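## Task

Take a grey peg that is lying free and push it fully into an unoccupied hole of the yellow sulfur ball held by the other gripper, until it clicks in and locks. Pegs already seated in the ball must stay where they are.

## Robot and tools

Robot: two xArm6 arms, left_arm and right_arm, each ending in a two-finger parallel gripper (pads up to 50 mm apart). One gripper holds the ball; the other must pick up a loose peg and push it into a free hole. Cameras: cam_left_wrist and cam_right_wrist (672x504), one on each wrist.

Frames. Every printed pose, velocity and target uses the scene frame: origin at table-top height midway between the nominal arm bases, +z up, +x out over the table, left_arm on the +y side (left/right names do not match image sides). Calibrated bases: left_arm at (-0.007, +0.353, 0) m, right_arm at (-0.021, -0.381, 0) m, each yawed very slightly. Printed hand positions may be off by a few centimetres, more at long reach. end_effector_position is the point midway between the finger pads; fingertips extend 17.5 mm past it along the gripper's +z (finger direction); fingers close along gripper x. A roughly 10 cm block sticks out toward gripper -y and rotates with it.

The 18-number row. Both tools that move arms use rows of 18 numbers, each in [-1, 1], always covering both arms: left dx, dy, dz, rx, ry, rz, left gripper position, force_limit, speed, then the same nine for the right arm. The six pose numbers are offsets, not poses: they are measured from that arm's current Hand target (as printed in the last result), along scene axes, with rotation about the Hand target's position. Scale: 1.0 = 0.6 m for dx/dy/dz and 180 degrees for the rotation vector (rx, ry, rz). All zeros re-requests the existing Hand target. Gripper position: +1 fully open, about -0.65 pads meet, -1 to grip. force_limit: -1 about 20 N, 0 about 102 N, +1 about 185 N per pad (actual can be ~15 N more). speed: -1 20 mm/s, 0 85, +1 150. Both start at +1. The three gripper numbers are real commands every time, so to leave a gripper unchanged resend its last three values. New force_limit or speed only apply after a position change of at least 0.01; to soften a grip, open first.

execute_actions(actions, cameras): actions is a list of actions; each action is up to 15 rows, one per 1/30 s step, the last row held if shorter. Each row in an action counts from the Hand target at the action's start, so the same offset sent again moves further. Images only come if actions is empty or cameras names them (["all"] for all).

move(target, speed, blend, blocking, cameras): straight-line path for both grippers. target is one 18-number row or a list of up to 15 rows; all rows count from the same starting Hand targets, not from each other. speed in m/s, 0.002 to 1 (default 0.25), turning up to twice that in rad/s; one value or one per target. blend in metres rounds corners in a list (0 = stop at each). Total move time caps at 10 s. No obstacle avoidance. Faster moves lag, stray and hit harder; a target set beyond contact presses harder. Result adds a move: line (done, off_target, moving, held, fault) and limits (paced = pose clipped, held = steps withheld). blocking=false returns after about 0.5 s while it keeps running.

wait(seconds 0 to 10), stop() brakes a running move (fingers continue), zoom_image(camera, region [x0,y0,x1,y1] pixels, max 504x504) of the newest image, clear_fault(arm) after a reported torque fault, read_manual (licence text only), finished_scene(scene) ends the scene irreversibly.

Controller behaviour. Each step the commanded pose is clipped to within 70 mm and 16 degrees of the measured pose; Hand target shows the clipped result and the next offsets count from it. A gripper may stop short; waiting does not fix it, resend or add the gap. A blocked arm keeps pushing until commanded back past its gripper. A clearance check withholds commands bringing the arms too close (fingers-to-fingers excepted), but contact can still happen; moderate pressing between arms, including one gripper clamping the other's fingers, can fail the scene.

Results. object_status: 0 moving, 1 blocked while opening, 2 blocked while closing (holding something), 3 reached commanded position or pads met (likely empty). After gripping with position -1 confirm status 2; with force_limit -1 status stays 2 even if the object slips. Keep fixed objects centred between the pads. Opening in mm ≈ (250 - position_measured) × 0.202. "within noise" joint velocities means the arm is still. Joint torques include gravity and have offsets; positive toward larger joint position.

Avoid: dropping the peg or ball, anything leaving the table, slamming or hard pushes, releasing moving parts. Contact torque above load limits (waist 43.3, shoulder 43.4, elbow 26.7, forearm roll 26.7, wrist pitch 14.4, wrist roll 15 N m; held weight counts) triggers a torque fault: the arm backs off and halts until clear_fault. A motor pinned at its torque limit 1 s, or overloaded too long, faults too. Stretched arms, holding loads or pushing at unreachable poses heat motors; MOTOR HOT appears at 65 °C and at 80 °C the arm brakes for 30 to 60 s or more. Loose objects may occasionally get nudged. Time passes while you think, so be efficient and move smoothly.

Each tool is called in YAML: its name, and indented under it one key for each argument.

## Session

execute_actions:
  actions: []

Scene clock: 0.00 s.
left_arm: end_effector_position=(+0.3709, -0.0188, +0.1348) position_measured=154 object_status=3 end_effector_quat_wxyz=(+0.589, +0.808, -0.006, -0.003) | right_arm: end_effector_position=(+0.3786, -0.3906, +0.2450) position_measured=3 object_status=3 end_effector_quat_wxyz=(+0.000, +0.716, +0.698, +0.000)
Joint positions: left_arm=[-0.392 0.265 -0.81 -1.746 1.101 3.365] | right_arm=[0 -0.265 -0.928 0 1.194 0.785]
Joint velocities: within noise
Joint torques (N m): no reading
Hand target: left_arm +0.3709, -0.0188, +0.1348; +0.589, +0.808, -0.006, -0.003 | right_arm +0.3786, -0.3906, +0.2450; +0.000, +0.716, +0.698, +0.000
Tool commands: left_gripper/position=-0.192157 left_gripper/force_limit=+1.0 left_gripper/speed=+1.0 right_gripper/position=+1.0 right_gripper/force_limit=+1.0 right_gripper/speed=+1.0

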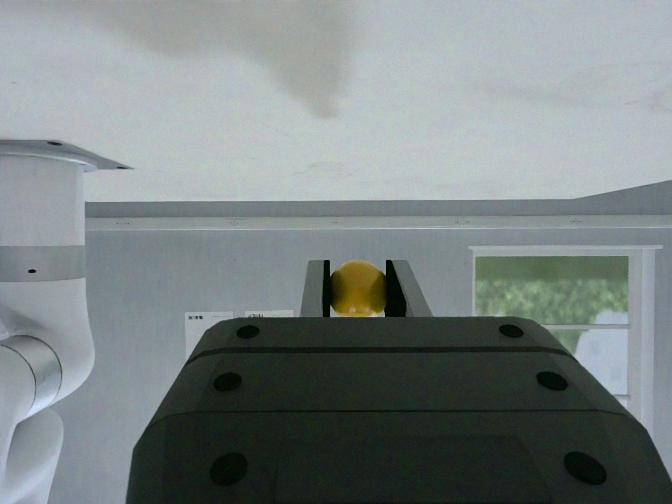

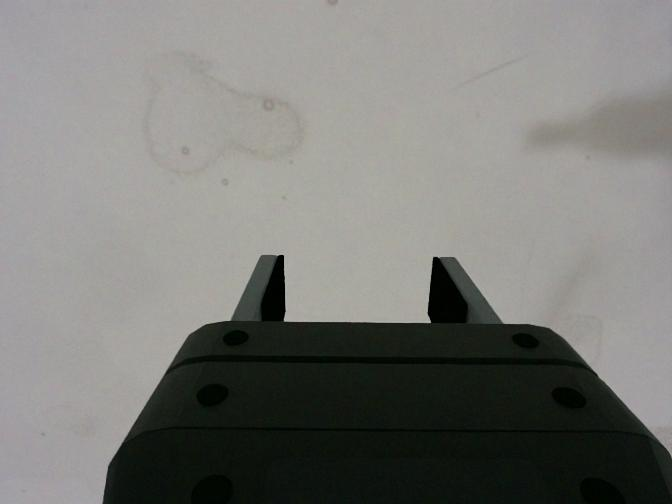

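zoom_image:
  camera: "cam_left_wrist"
  region: [296, 240, 426, 330]

zoom_image:
  camera: "cam_right_wrist"
  region: [0, 0, 500, 350]

Scaled by 3.877.

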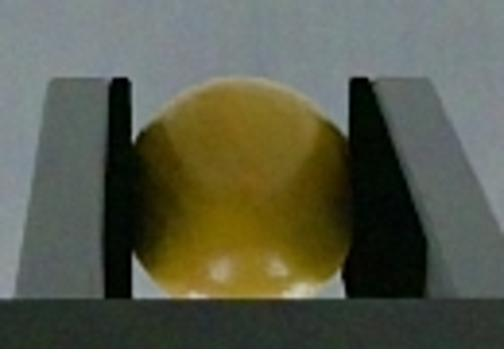

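Scaled by 1.008.

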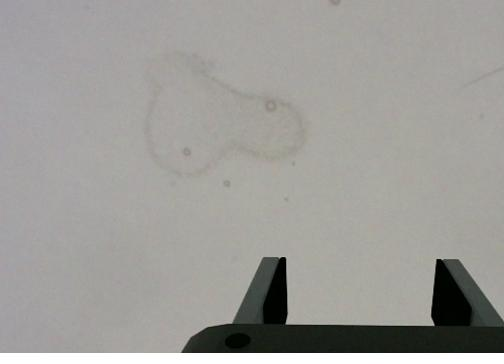

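zoom_image:
  camera: "cam_left_wrist"
  region: [80, 0, 376, 220]

zoom_image:
  camera: "cam_left_wrist"
  region: [376, 0, 672, 220]

Scaled by 1.703.

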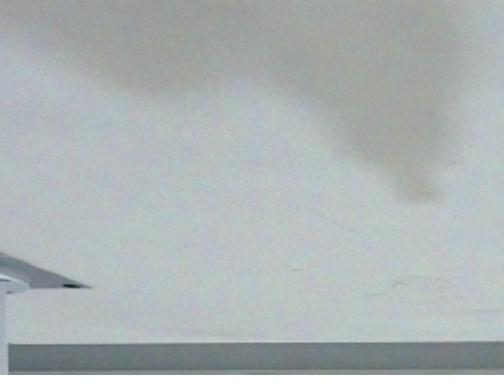

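Scaled by 1.703.

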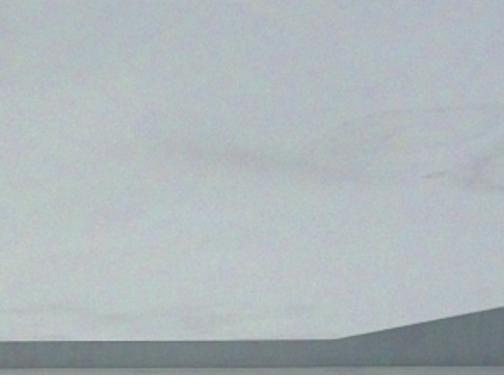

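move:
  target: [0,0,0,0,0,0,-0.192157,1,1, -0.05,0.1,0.2,0.25,0,0,1,1,1]
  cameras: ["cam_right_wrist"]

Scene clock: 15.10 s.
left_arm: end_effector_position=(+0.3709, -0.0188, +0.1348) position_measured=154 object_status=3 end_effector_quat_wxyz=(+0.589, +0.808, -0.006, -0.003) | right_arm: end_effector_position=(+0.3486, -0.3306, +0.3650) position_measured=3 object_status=3 end_effector_quat_wxyz=(-0.274, +0.661, +0.645, +0.267)
Joint positions: left_arm=[-0.392 0.265 -0.81 -1.746 1.101 3.365] | right_arm=[-0.33 -0.295 -1.087 0.73 1.679 0.424]
Joint torques (N m): left_arm=[1.03 -29.85 -18.61 -0.88 1.22 -0.08] | right_arm=[-1.94 -11.65 -24.93 1.56 -0.01 -0.59]
Hand target: left_arm +0.3709, -0.0188, +0.1348; +0.589, +0.808, -0.006, -0.003 | right_arm +0.3486, -0.3306, +0.3650; -0.274, +0.661, +0.645, +0.267
Off the commanded pose: left_arm 0.000 m, 0 deg | right_arm 0.000 m, 0 deg.
move: done
Images, in order (width x height): cam_right_wrist 672x504.

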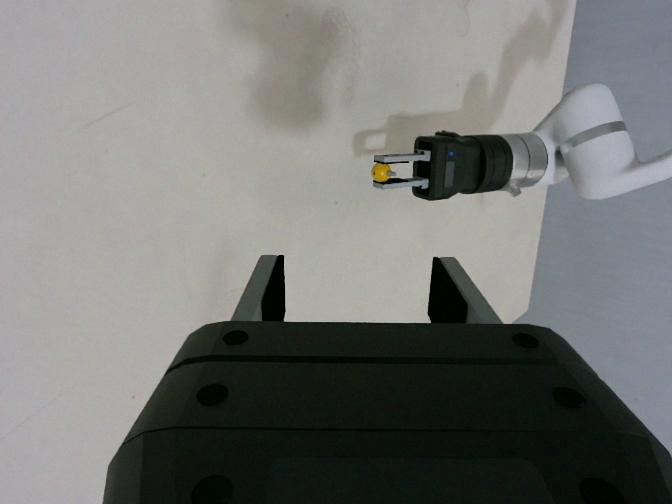

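zoom_image:
  camera: "cam_right_wrist"
  region: [350, 130, 450, 210]

zoom_image:
  camera: "cam_right_wrist"
  region: [340, 0, 672, 250]

zoom_image:
  camera: "cam_right_wrist"
  region: [0, 0, 340, 250]

Scaled by 5.040.

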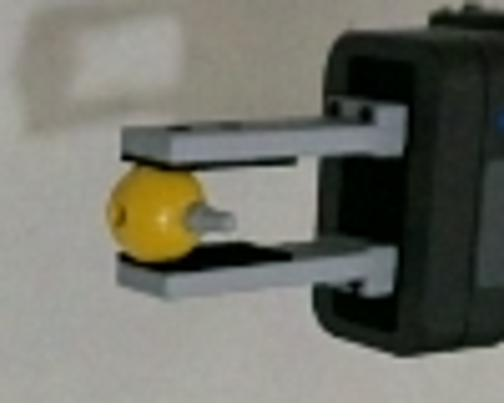

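Scaled by 1.518.

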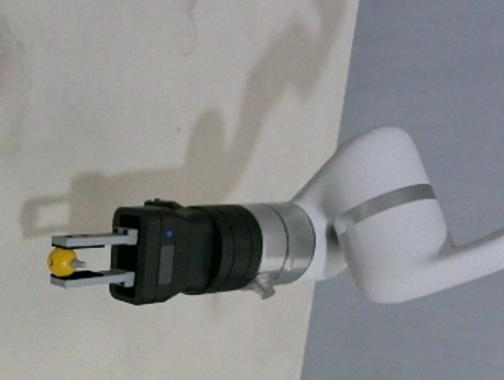

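Scaled by 1.482.

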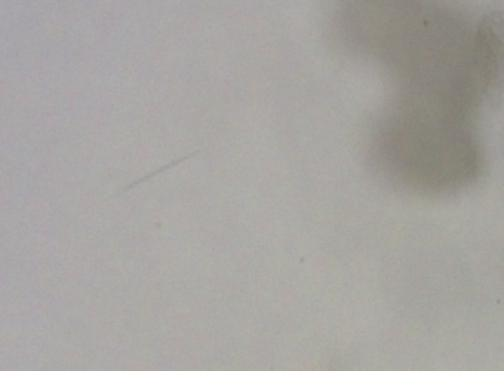

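move:
  target: [0,0,0,0,0,0,-0.192157,1,1, 0,0,0.05,0,-0.22,0,1,1,1]
  cameras: ["cam_right_wrist"]

Scene clock: 21.17 s.
left_arm: end_effector_position=(+0.3709, -0.0188, +0.1348) position_measured=154 object_status=3 end_effector_quat_wxyz=(+0.589, +0.808, -0.006, -0.003) | right_arm: end_effector_position=(+0.3486, -0.3306, +0.3950) position_measured=3 object_status=3 end_effector_quat_wxyz=(-0.039, +0.532, +0.700, +0.475)
Joint positions: left_arm=[-0.392 0.265 -0.81 -1.746 1.101 3.365] | right_arm=[-0.405 -0.689 -0.712 1.014 1.364 -0.123]
Joint torques (N m): left_arm=[1.21 -28.83 -18.55 -0.83 1.33 -0.2] | right_arm=[-1.86 -7.2 -26.43 1.55 -0.95 -0.7]
Hand target: left_arm +0.3709, -0.0188, +0.1348; +0.589, +0.808, -0.006, -0.003 | right_arm +0.3486, -0.3306, +0.3950; -0.039, +0.532, +0.700, +0.475
Off the commanded pose: left_arm 0.000 m, 0 deg | right_arm 0.000 m, 0 deg.
move: done
Images, in order (width x height): cam_right_wrist 672x504.

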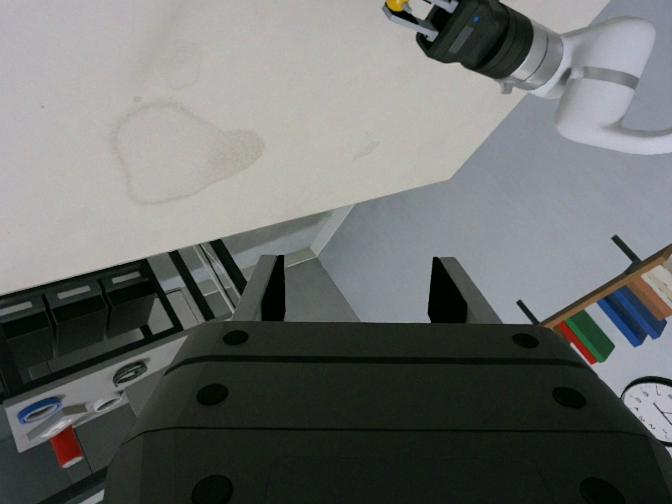

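move:
  target: [0,0,0,0,0,0,-0.192157,1,1, 0.1,0,0,0,0.36,0,1,1,1]
  cameras: ["cam_right_wrist"]

Scene clock: 25.50 s.
left_arm: end_effector_position=(+0.3709, -0.0188, +0.1348) position_measured=154 object_status=3 end_effector_quat_wxyz=(+0.589, +0.808, -0.006, -0.003) | right_arm: end_effector_position=(+0.4086, -0.3306, +0.3950) position_measured=3 object_status=3 end_effector_quat_wxyz=(-0.408, +0.704, +0.570, +0.117)
Joint positions: left_arm=[-0.392 0.265 -0.81 -1.746 1.101 3.365] | right_arm=[-0.272 0.206 -1.71 0.72 2.039 0.854]
Joint torques (N m): left_arm=[1.57 -28.92 -18.74 -0.84 1.21 -0.19] | right_arm=[2.04 -20.06 -25.14 1.94 0.33 0.74]
Hand target: left_arm +0.3709, -0.0188, +0.1348; +0.589, +0.808, -0.006, -0.003 | right_arm +0.4086, -0.3306, +0.3950; -0.408, +0.704, +0.570, +0.117
Off the commanded pose: left_arm 0.000 m, 0 deg | right_arm 0.000 m, 0 deg.
move: done
Images, in order (width x height): cam_right_wrist 672x504.

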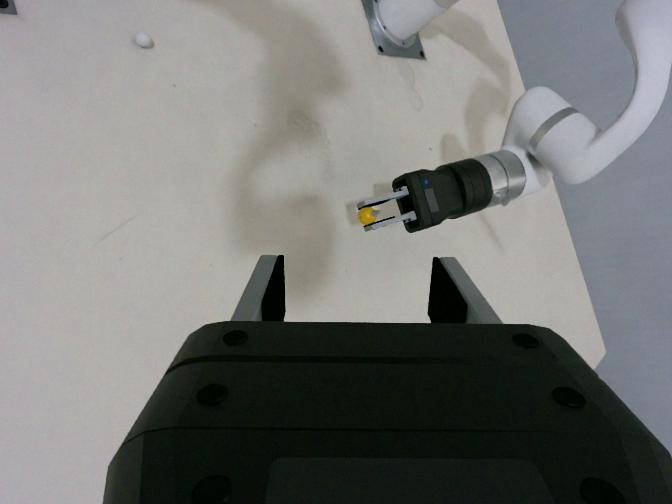

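zoom_image:
  camera: "cam_right_wrist"
  region: [120, 20, 170, 60]

zoom_image:
  camera: "cam_right_wrist"
  region: [330, 0, 580, 180]

zoom_image:
  camera: "cam_right_wrist"
  region: [0, 0, 330, 240]

Scaled by 10.080.

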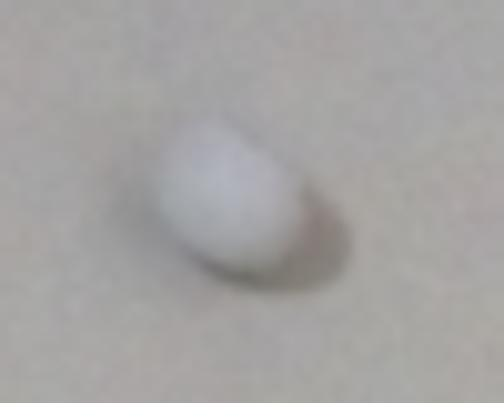

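Scaled by 2.016.

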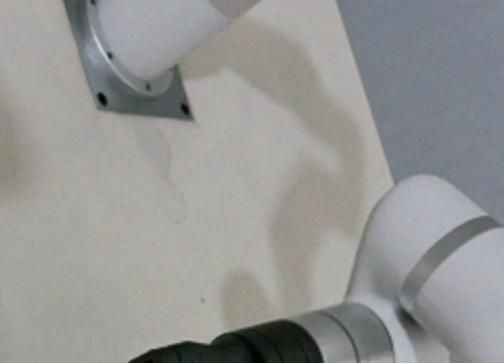

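Scaled by 1.527.

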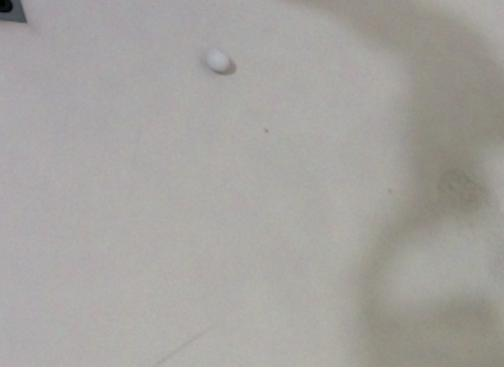

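move:
  target: [0,0,0,0,0,0,-0.192157,1,1, -0.181,0.134,-0.242,-0.212,0.078,0.135,1,1,1]
  cameras: ["cam_right_wrist"]

zoom_image:
  camera: "cam_right_wrist"
  region: [180, 0, 500, 240]

Scene clock: 39.10 s.
left_arm: end_effector_position=(+0.3709, -0.0188, +0.1348) position_measured=154 object_status=3 end_effector_quat_wxyz=(+0.589, +0.808, -0.006, -0.003) | right_arm: end_effector_position=(+0.3000, -0.2502, +0.2498) position_measured=3 object_status=3 end_effector_quat_wxyz=(-0.238, +0.673, +0.656, -0.245)
Joint positions: left_arm=[-0.392 0.265 -0.81 -1.746 1.101 3.365] | right_arm=[0.28 0.152 -1.368 0.17 1.893 1.063]
Joint torques (N m): left_arm=[1.42 -28.93 -18.67 -0.96 1.29 -0.24] | right_arm=[2.16 -18.92 -23.19 -0.18 -0.2 0.65]
Hand target: left_arm +0.3709, -0.0188, +0.1348; +0.589, +0.808, -0.006, -0.003 | right_arm +0.3000, -0.2502, +0.2498; -0.238, +0.673, +0.656, -0.246
Off the commanded pose: left_arm 0.000 m, 0 deg | right_arm 0.000 m, 0 deg.
move: done
Images, in order (width x height): cam_right_wrist 672x504.

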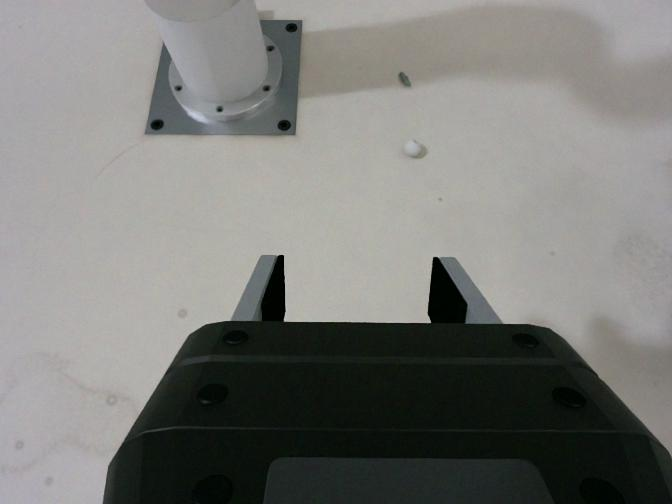

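Scaled by 1.575.

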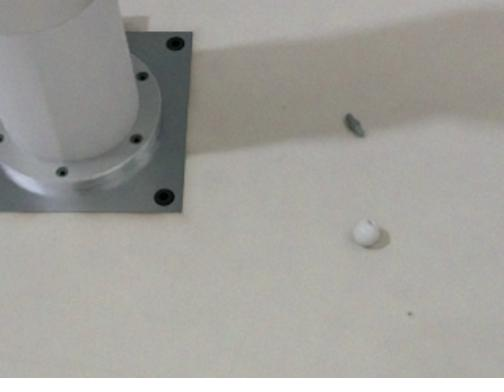

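move:
  target: [0,0,0,0,0,0,-0.192157,1,1, -0.523,0.184,-0.233,0.0474,-0.04,0.5053,1,1,1]
  cameras: ["cam_right_wrist"]
  speed: 0.35

Scene clock: 68.00 s.
left_arm: end_effector_position=(+0.3709, -0.0188, +0.1348) position_measured=154 object_status=3 end_effector_quat_wxyz=(+0.589, +0.808, -0.006, -0.003) | right_arm: end_effector_position=(-0.0138, -0.1398, +0.1100) position_measured=3 object_status=3 end_effector_quat_wxyz=(+0.001, +0.000, +0.966, -0.259)
Joint positions: left_arm=[-0.392 0.265 -0.81 -1.746 1.101 3.365] | right_arm=[1.576 -0.166 -0.623 -0.012 1.312 0.772]
Joint torques (N m): left_arm=[1.65 -28.85 -18.62 -0.88 1.3 -0.18] | right_arm=[2.1 -11.67 -22.58 -0.69 -0.58 0.61]
Hand target: left_arm +0.3709, -0.0188, +0.1348; +0.589, +0.808, -0.006, -0.003 | right_arm -0.0138, -0.1398, +0.1100; +0.001, +0.000, +0.966, -0.259
Off the commanded pose: left_arm 0.000 m, 0 deg | right_arm 0.000 m, 0 deg.
move: done
Images, in order (width x height): cam_right_wrist 672x504.

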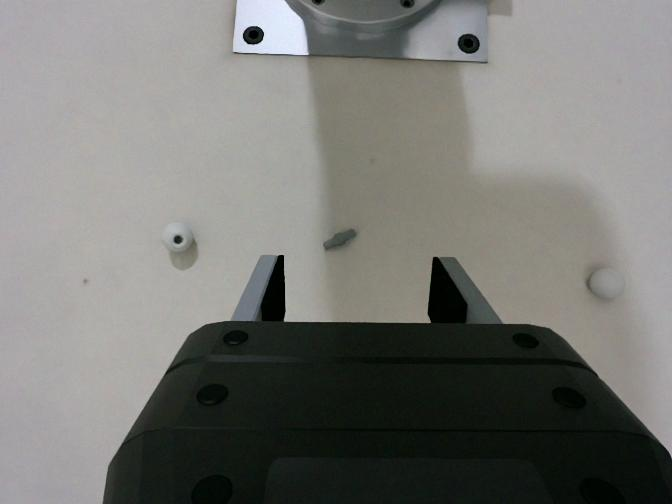

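zoom_image:
  camera: "cam_right_wrist"
  region: [310, 215, 370, 263]

zoom_image:
  camera: "cam_right_wrist"
  region: [140, 200, 220, 270]

Scaled by 8.400.

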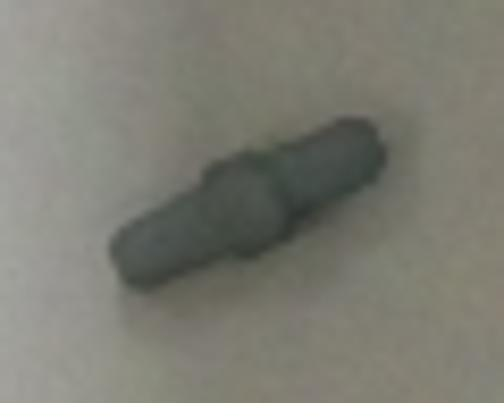

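Scaled by 6.300.

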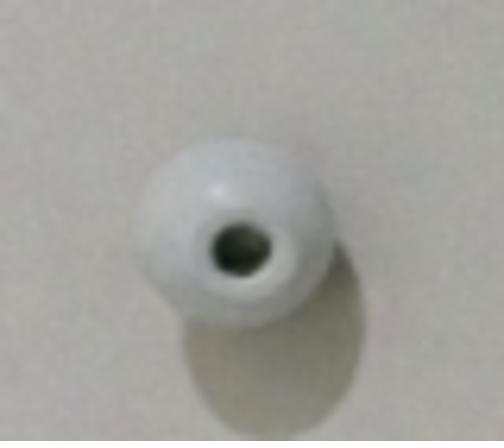

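move:
  target: [0,0,0,0,0,0,-0.192157,1,1, 0.023,-0.0687,-0.0167,0.1476,-0.0958,-0.358,1,1,1]
  cameras: ["cam_right_wrist"]
  speed: 0.4

zoom_image:
  camera: "cam_right_wrist"
  region: [260, 200, 460, 330]

Scene clock: 90.73 s.
left_arm: end_effector_position=(+0.3709, -0.0188, +0.1348) position_measured=154 object_status=3 end_effector_quat_wxyz=(+0.589, +0.808, -0.006, -0.003) | right_arm: end_effector_position=(+0.0000, -0.1810, +0.1000) position_measured=3 object_status=3 end_effector_quat_wxyz=(+0.001, +0.545, +0.839, -0.001)
Joint positions: left_arm=[-0.392 0.265 -0.81 -1.746 1.101 3.365] | right_arm=[1.49 -0.984 -0.038 -0.001 1.024 1.833]
Joint torques (N m): left_arm=[1.58 -28.99 -18.69 -0.76 1.29 -0.2] | right_arm=[2 -2.34 -25.16 -0.55 -0.99 0.59]
Hand target: left_arm +0.3709, -0.0188, +0.1348; +0.589, +0.808, -0.006, -0.003 | right_arm +0.0000, -0.1810, +0.1000; +0.001, +0.545, +0.839, -0.001
Off the commanded pose: left_arm 0.000 m, 0 deg | right_arm 0.000 m, 0 deg.
move: done
Images, in order (width x height): cam_right_wrist 672x504.

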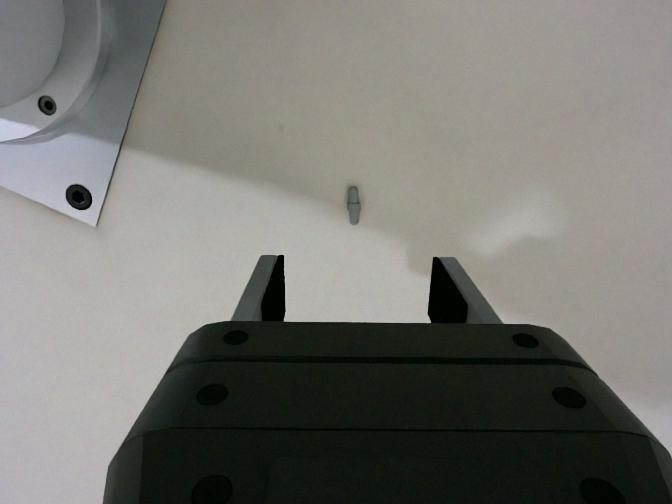

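Scaled by 2.520.

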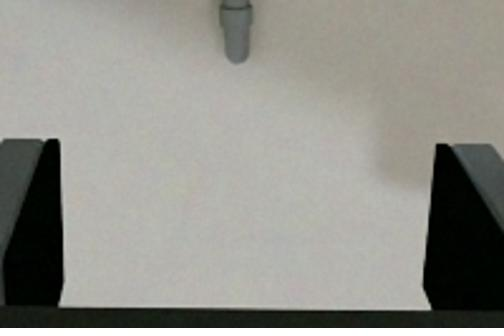

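zoom_image:
  camera: "cam_right_wrist"
  region: [328, 178, 378, 228]

Scaled by 10.080.

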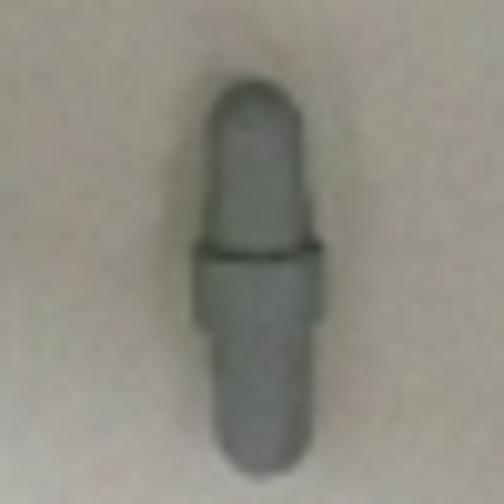

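move:
  target: [0,0,0,0,0,0,-0.192157,1,1, 0,0,-0.12,0,0,0.0133,1,1,1]
  cameras: ["cam_right_wrist"]

zoom_image:
  camera: "cam_right_wrist"
  region: [260, 200, 460, 330]

Scene clock: 98.47 s.
left_arm: end_effector_position=(+0.3709, -0.0188, +0.1348) position_measured=154 object_status=3 end_effector_quat_wxyz=(+0.589, +0.808, -0.006, -0.003) | right_arm: end_effector_position=(+0.0000, -0.1810, +0.0280) position_measured=3 object_status=3 end_effector_quat_wxyz=(+0.001, +0.527, +0.850, -0.001)
Joint positions: left_arm=[-0.392 0.265 -0.81 -1.746 1.101 3.365] | right_arm=[1.49 -0.651 0.06 -0.002 0.593 1.792]
Joint torques (N m): left_arm=[1.73 -29.07 -18.77 -0.82 1.26 -0.24] | right_arm=[-1.66 -2.55 -22.15 0.24 -1.78 -0.76]
Hand target: left_arm +0.3709, -0.0188, +0.1348; +0.589, +0.808, -0.006, -0.003 | right_arm +0.0000, -0.1810, +0.0280; +0.001, +0.527, +0.850, -0.001
Off the commanded pose: left_arm 0.000 m, 0 deg | right_arm 0.000 m, 0 deg.
move: done
Images, in order (width x height): cam_right_wrist 672x504.

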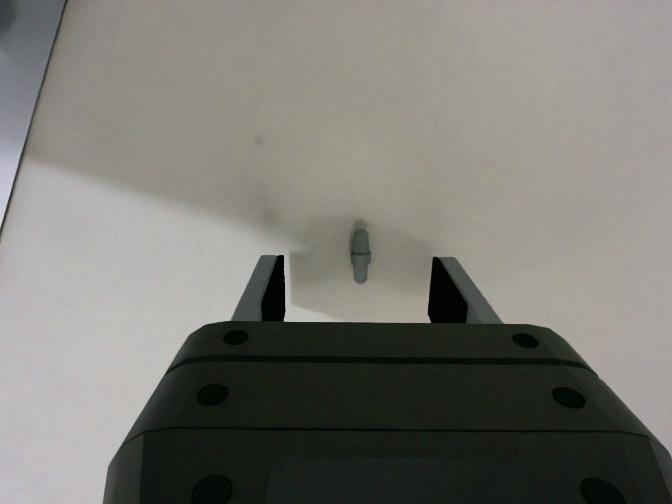

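Scaled by 2.520.

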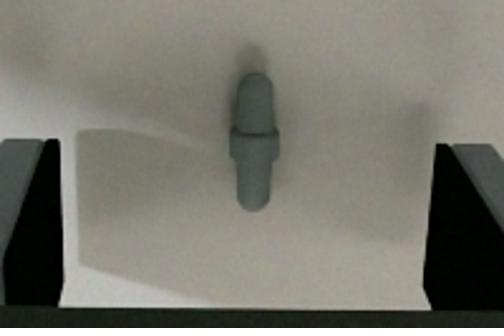

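move:
  target: [0,0,0,0,0,0,-0.192157,1,1, 0.0025,0.0013,-0.0145,0,0,0,1,1,1]
  cameras: ["cam_right_wrist"]
  speed: 0.05

zoom_image:
  camera: "cam_right_wrist"
  region: [260, 200, 460, 330]

Scene clock: 104.13 s.
left_arm: end_effector_position=(+0.3709, -0.0188, +0.1348) position_measured=154 object_status=3 end_effector_quat_wxyz=(+0.589, +0.808, -0.006, -0.003) | right_arm: end_effector_position=(+0.0015, -0.1802, +0.0193) position_measured=3 object_status=3 end_effector_quat_wxyz=(+0.001, +0.527, +0.850, -0.001)
Joint positions: left_arm=[-0.392 0.265 -0.81 -1.746 1.101 3.365] | right_arm=[1.483 -0.582 0.06 -0.002 0.524 1.785]
Joint torques (N m): left_arm=[1.54 -28.9 -18.81 -0.88 1.25 -0.23] | right_arm=[-1.76 -2.94 -21.06 -0.38 -1.88 -0.68]
Hand target: left_arm +0.3709, -0.0188, +0.1348; +0.589, +0.808, -0.006, -0.003 | right_arm +0.0015, -0.1802, +0.0193; +0.001, +0.527, +0.850, -0.001
Off the commanded pose: left_arm 0.000 m, 0 deg | right_arm 0.000 m, 0 deg.
move: done
Images, in order (width x height): cam_right_wrist 672x504.

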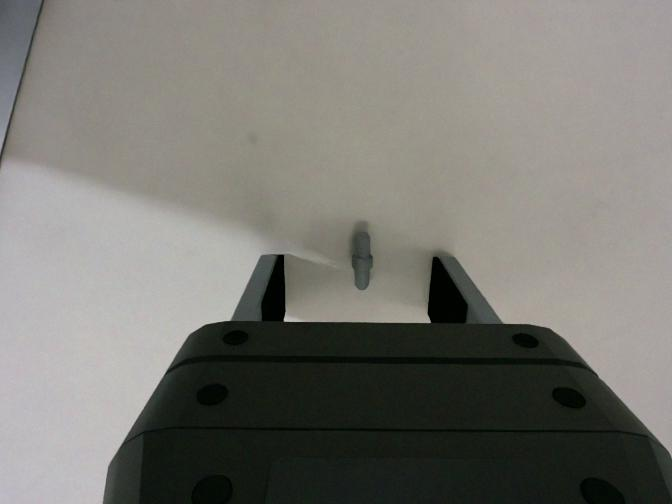

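Scaled by 2.520.

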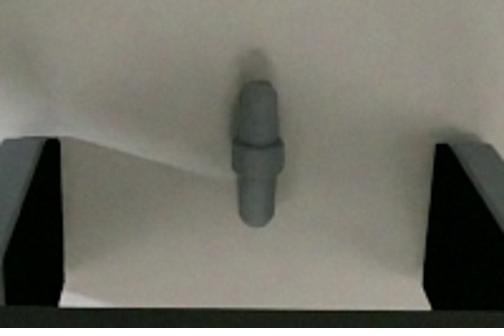

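move:
  target: [0,0,0,0,0,0,-0.192157,1,1, 0.0012,0.0006,0,0,0,0,1,1,1]
  cameras: []
  speed: 0.05

move:
  target: [0,0,0,0,0,0,-0.192157,1,1, 0,0,0,0,0,0,-1,0,-0.7]
  cameras: ["cam_right_wrist"]
  speed: 0.05

zoom_image:
  camera: "cam_right_wrist"
  region: [300, 210, 420, 330]

Scene clock: 108.33 s.
left_arm: end_effector_position=(+0.3709, -0.0188, +0.1348) position_measured=154 object_status=3 end_effector_quat_wxyz=(+0.589, +0.808, -0.006, -0.003) | right_arm: end_effector_position=(+0.0022, -0.1799, +0.0193) position_measured=3 object_status=3 end_effector_quat_wxyz=(+0.001, +0.527, +0.850, -0.001)
Joint positions: left_arm=[-0.392 0.265 -0.81 -1.746 1.101 3.365] | right_arm=[1.479 -0.579 0.058 -0.002 0.523 1.782]
Joint torques (N m): left_arm=[1.46 -28.84 -18.99 -0.82 1.25 -0.2] | right_arm=[-1.74 -3.13 -20.99 -0.54 -1.81 -0.73]
Hand target: left_arm +0.3709, -0.0188, +0.1348; +0.589, +0.808, -0.006, -0.003 | right_arm +0.0022, -0.1799, +0.0193; +0.001, +0.527, +0.850, -0.001
Off the commanded pose: left_arm 0.000 m, 0 deg | right_arm 0.000 m, 0 deg.
move: done
No camera images: "cameras" was empty.

Scene clock: 109.73 s.
left_arm: end_effector_position=(+0.3709, -0.0188, +0.1348) position_measured=154 object_status=3 end_effector_quat_wxyz=(+0.589, +0.808, -0.006, -0.003) | right_arm: end_effector_position=(+0.0022, -0.1799, +0.0193) position_measured=233 object_status=2 end_effector_quat_wxyz=(+0.001, +0.527, +0.850, -0.001)
Joint positions: left_arm=[-0.392 0.265 -0.81 -1.746 1.101 3.365] | right_arm=[1.479 -0.579 0.058 -0.002 0.522 1.782]
Joint torques (N m): left_arm=[1.54 -28.88 -18.97 -0.81 1.23 -0.18] | right_arm=[-1.72 -3 -20.68 -0.36 -1.82 -0.65]
Hand target: left_arm +0.3709, -0.0188, +0.1348; +0.589, +0.808, -0.006, -0.003 | right_arm +0.0022, -0.1799, +0.0193; +0.001, +0.527, +0.850, -0.001
Off the commanded pose: left_arm 0.000 m, 0 deg | right_arm 0.000 m, 0 deg.
move: done
Images, in order (width x height): cam_right_wrist 672x504.

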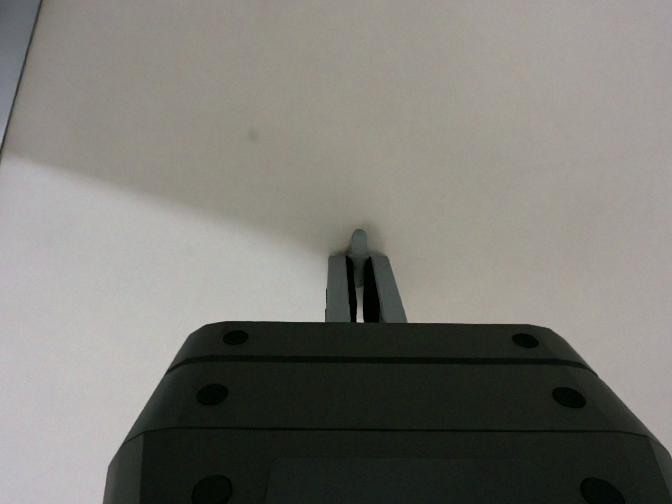

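Scaled by 4.200.

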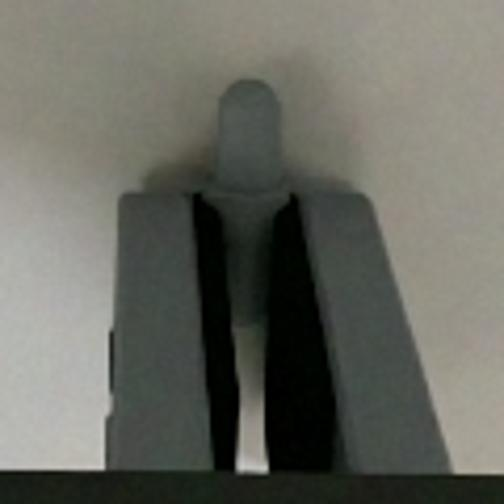

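zoom_image:
  camera: "cam_right_wrist"
  region: [325, 225, 395, 295]

Scaled by 7.200.

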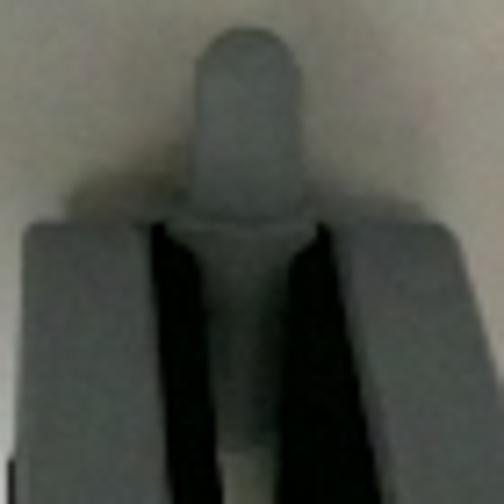

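move:
  target: [0,0,0,0,0,0,-0.192157,1,1, 0.03,0.03,0.2,0,0,0,-1,0,-0.7]
  cameras: ["cam_right_wrist"]
  speed: 0.15

zoom_image:
  camera: "cam_right_wrist"
  region: [320, 220, 400, 300]

Scene clock: 126.33 s.
left_arm: end_effector_position=(+0.3709, -0.0188, +0.1348) position_measured=154 object_status=3 end_effector_quat_wxyz=(+0.589, +0.808, -0.006, -0.003) | right_arm: end_effector_position=(+0.0202, -0.1619, +0.1392) position_measured=233 object_status=2 end_effector_quat_wxyz=(+0.001, +0.527, +0.850, -0.001)
Joint positions: left_arm=[-0.392 0.265 -0.81 -1.746 1.101 3.365] | right_arm=[1.409 -0.915 -0.183 -0.001 1.1 1.71]
Joint torques (N m): left_arm=[1.42 -28.85 -19.06 -0.77 1.28 -0.23] | right_arm=[-1.74 -3.34 -27.51 0.25 -0.92 -0.72]
Hand target: left_arm +0.3709, -0.0188, +0.1348; +0.589, +0.808, -0.006, -0.003 | right_arm +0.0202, -0.1619, +0.1393; +0.001, +0.527, +0.850, -0.001
Off the commanded pose: left_arm 0.000 m, 0 deg | right_arm 0.000 m, 0 deg.
move: done
Images, in order (width x height): cam_right_wrist 672x504.

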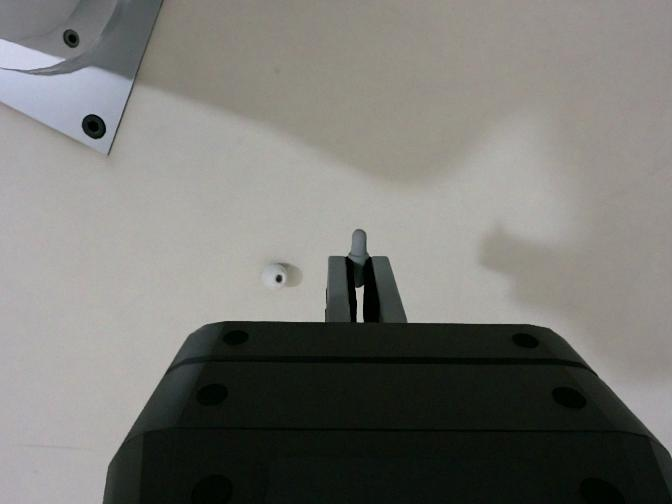

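Scaled by 6.300.

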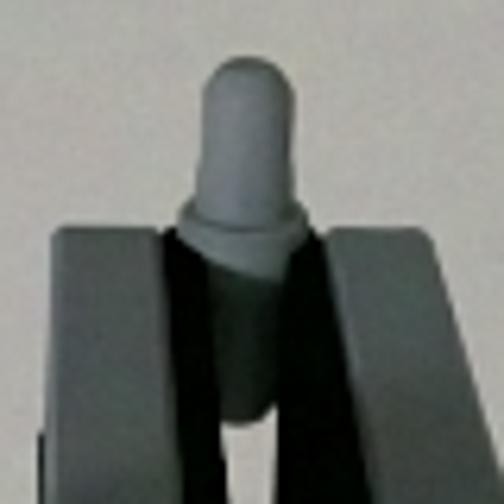

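move:
  target:
    - [0,0,0,0,0,0,-0.192157,1,1, 0.516,-0.147,0.185,0,0,-0.647,-1,0,-0.7]
    - [0,0,0,0,0,0,-0.192157,1,1, 0.516,-0.0135,0.018,0.304,0.490,-0.490,-1,0,-0.7]
  cameras: ["cam_right_wrist","cam_left_wrist"]
  blend: 0.05
  speed: 0.5

Scene clock: 138.23 s.
left_arm: end_effector_position=(+0.3709, -0.0188, +0.1348) position_measured=154 object_status=3 end_effector_quat_wxyz=(+0.589, +0.808, -0.006, -0.003) | right_arm: end_effector_position=(+0.3298, -0.1700, +0.1501) position_measured=233 object_status=2 end_effector_quat_wxyz=(+0.707, -0.707, -0.001, +0.001)
Joint positions: left_arm=[-0.392 0.265 -0.81 -1.746 1.101 3.365] | right_arm=[-0.115 0.329 -0.669 1.438 1.618 1.122]
Joint torques (N m): left_arm=[1.62 -28.79 -19.07 -0.87 1.24 -0.16] | right_arm=[2.06 -16.48 -15.15 0.17 2.4 -0.73]
Hand target: left_arm +0.3709, -0.0188, +0.1348; +0.589, +0.808, -0.006, -0.003 | right_arm +0.3298, -0.1700, +0.1501; +0.707, -0.707, -0.001, +0.001
Off the commanded pose: left_arm 0.000 m, 0 deg | right_arm 0.000 m, 0 deg.
move: done

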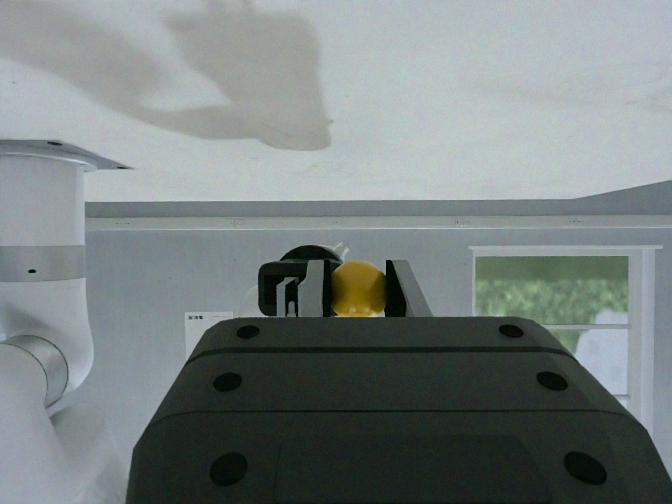

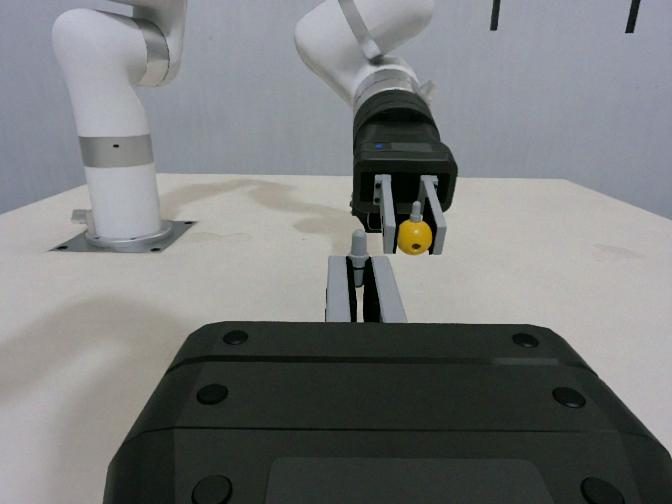

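zoom_image:
  camera: "cam_right_wrist"
  region: [370, 165, 470, 265]

zoom_image:
  camera: "cam_right_wrist"
  region: [390, 195, 440, 260]

zoom_image:
  camera: "cam_left_wrist"
  region: [250, 230, 430, 330]

Scaled by 5.040.

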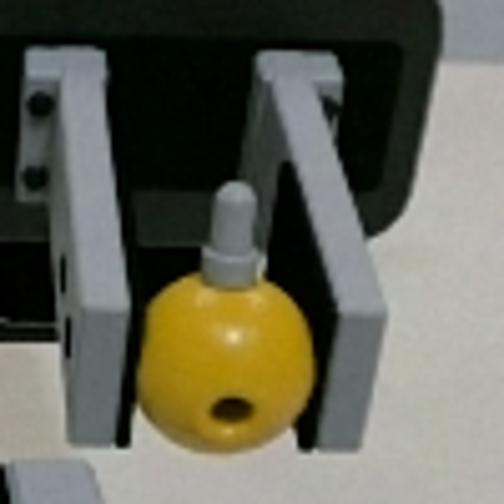

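Scaled by 7.754.

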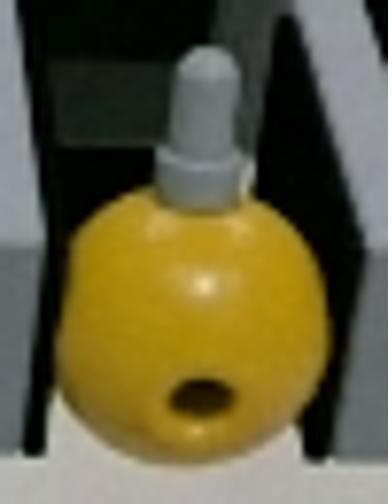

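Scaled by 2.800.

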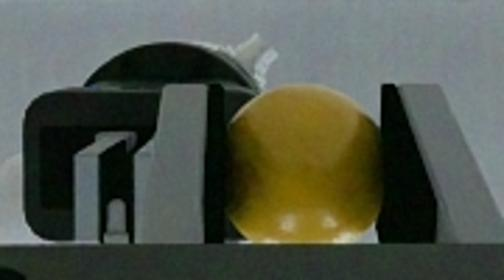

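move:
  target: [0,0,0,0,0,0,-0.192157,1,1, -0.06,0.2,-0.06,0,0,0,-1,0,-0.7]
  cameras: ["cam_right_wrist"]
  speed: 0.25

Scene clock: 158.83 s.
left_arm: end_effector_position=(+0.3709, -0.0188, +0.1348) position_measured=154 object_status=3 end_effector_quat_wxyz=(+0.589, +0.808, -0.006, -0.003) | right_arm: end_effector_position=(+0.2938, -0.0500, +0.1141) position_measured=233 object_status=2 end_effector_quat_wxyz=(+0.707, -0.707, -0.001, +0.001)
Joint positions: left_arm=[-0.392 0.265 -0.81 -1.746 1.101 3.365] | right_arm=[0.267 0.407 -0.618 1.806 1.521 0.99]
Joint torques (N m): left_arm=[1.67 -28.81 -18.96 -0.87 1.26 -0.21] | right_arm=[1.95 -16.65 -13.39 0.77 1.66 -0.7]
Hand target: left_arm +0.3709, -0.0188, +0.1348; +0.589, +0.808, -0.006, -0.003 | right_arm +0.2938, -0.0500, +0.1141; +0.707, -0.707, -0.001, +0.001
Off the commanded pose: left_arm 0.000 m, 0 deg | right_arm 0.000 m, 0 deg.
move: done
Images, in order (width x height): cam_right_wrist 672x504.

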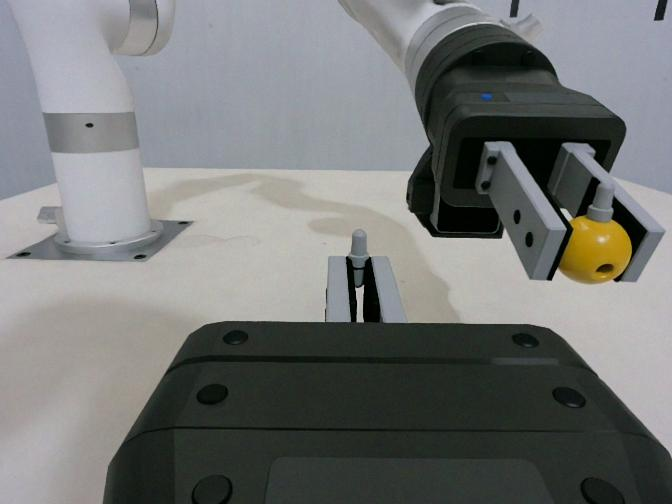

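zoom_image:
  camera: "cam_right_wrist"
  region: [530, 170, 672, 300]

zoom_image:
  camera: "cam_right_wrist"
  region: [550, 175, 650, 295]

Scaled by 3.549.

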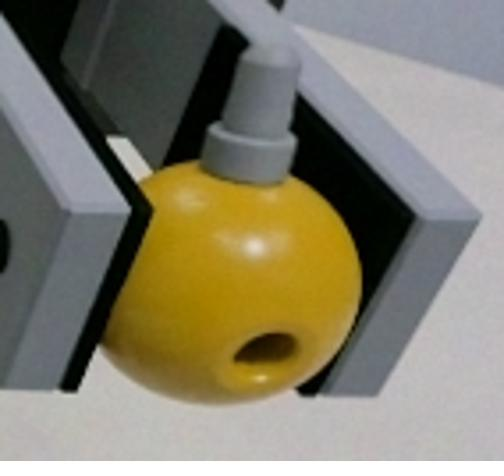

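Scaled by 4.200.

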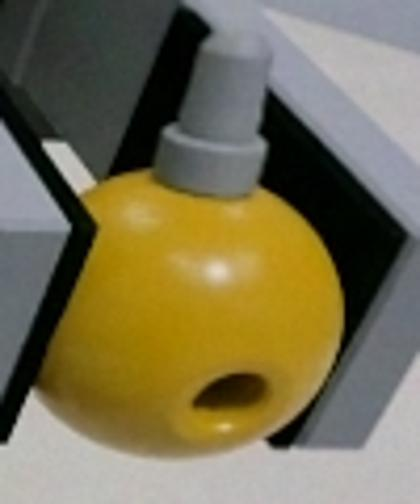

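move:
  target:
    - [0,0,0,0,0,0,-0.192157,1,1, 0.077,-0.09,-0.065,0,0,0,-1,0,-0.7]
    - [0,0,0,0,0,0,-0.192157,1,1, 0.1433,-0.05,-0.075,0,0,0,-1,0,-0.7]
  cameras: ["cam_right_wrist"]
  speed: 0.2
  blend: 0.01

zoom_image:
  camera: "cam_right_wrist"
  region: [280, 50, 400, 150]

Scene clock: 180.60 s.
left_arm: end_effector_position=(+0.3709, -0.0188, +0.1348) position_measured=154 object_status=3 end_effector_quat_wxyz=(+0.589, +0.808, -0.006, -0.003) | right_arm: end_effector_position=(+0.3798, -0.0800, +0.0691) position_measured=233 object_status=2 end_effector_quat_wxyz=(+0.707, -0.707, -0.001, +0.001)
Joint positions: left_arm=[-0.392 0.265 -0.81 -1.746 1.101 3.365] | right_arm=[0.14 0.685 -0.946 1.68 1.542 1.045]
Joint torques (N m): left_arm=[1.63 -28.96 -19.17 -0.79 1.3 -0.18] | right_arm=[2.04 -20.73 -14.25 0.99 1.57 0.59]
Hand target: left_arm +0.3709, -0.0188, +0.1348; +0.589, +0.808, -0.006, -0.003 | right_arm +0.3798, -0.0800, +0.0691; +0.707, -0.707, -0.001, +0.001
Off the commanded pose: left_arm 0.000 m, 0 deg | right_arm 0.000 m, 0 deg.
move: done
Images, in order (width x height): cam_right_wrist 672x504.

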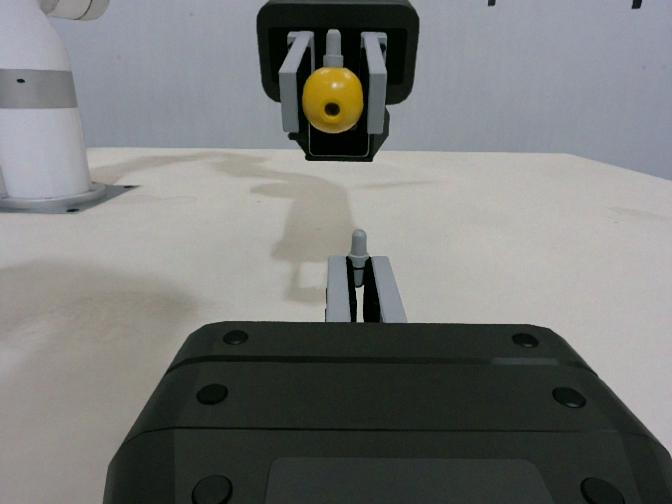

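Scaled by 4.200.

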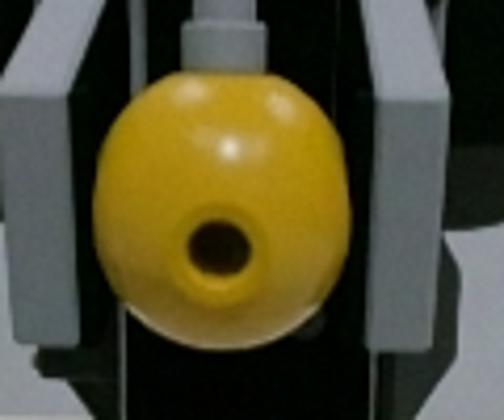

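move:
  target: [0,0,0,0,0,0,-0.192157,1,1, -0.0147,-0.05,0.098,-0.4083,0,0,-1,0,-0.7]
  cameras: ["cam_right_wrist"]
  speed: 0.4

zoom_image:
  camera: "cam_right_wrist"
  region: [300, 110, 440, 290]

Scene clock: 194.07 s.
left_arm: end_effector_position=(+0.3709, -0.0188, +0.1348) position_measured=154 object_status=3 end_effector_quat_wxyz=(+0.589, +0.808, -0.006, -0.003) | right_arm: end_effector_position=(+0.3710, -0.1100, +0.1279) position_measured=233 object_status=2 end_effector_quat_wxyz=(-0.144, +0.990, +0.000, -0.001)
Joint positions: left_arm=[-0.392 0.265 -0.81 -1.746 1.101 3.365] | right_arm=[0.542 0.041 -0.851 0.393 0.705 2.586]
Joint torques (N m): left_arm=[1.6 -28.81 -19.15 -0.86 1.27 -0.13] | right_arm=[2.05 -17.2 -25.48 -0.37 -1.05 0.63]
Hand target: left_arm +0.3709, -0.0188, +0.1348; +0.589, +0.808, -0.006, -0.003 | right_arm +0.3710, -0.1100, +0.1279; -0.144, +0.990, +0.000, -0.001
Off the commanded pose: left_arm 0.000 m, 0 deg | right_arm 0.000 m, 0 deg.
move: done
Images, in order (width x height): cam_right_wrist 672x504.

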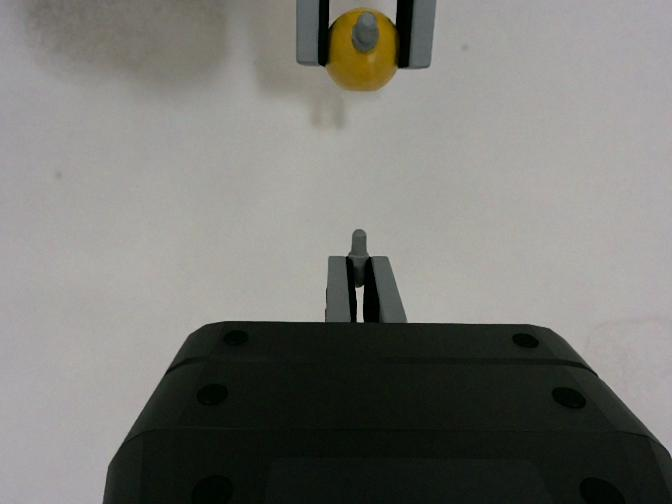

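Scaled by 2.800.

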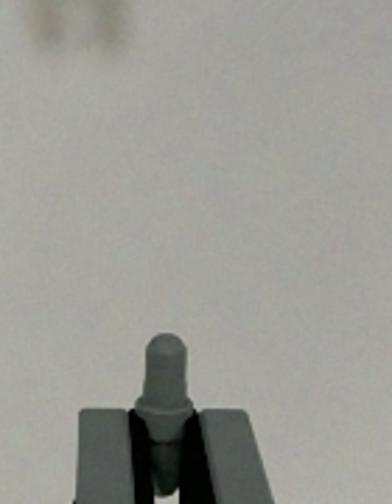

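zoom_image:
  camera: "cam_right_wrist"
  region: [290, 0, 440, 110]

zoom_image:
  camera: "cam_right_wrist"
  region: [330, 220, 390, 270]

Scaled by 3.360.

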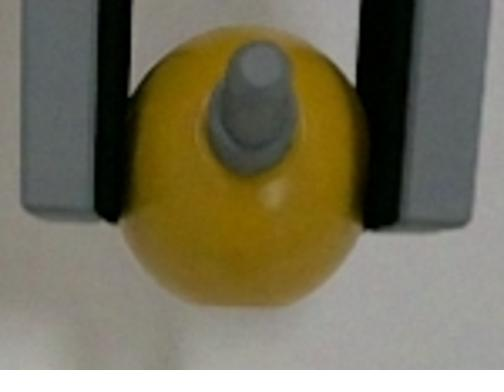

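Scaled by 8.400.

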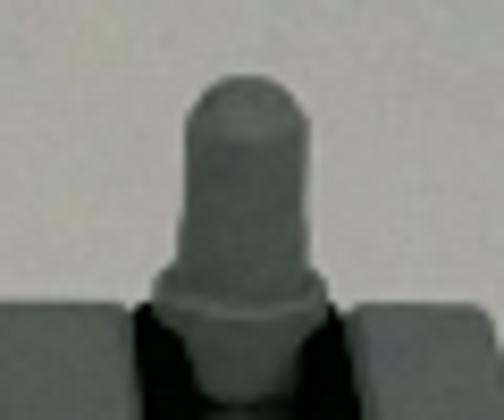

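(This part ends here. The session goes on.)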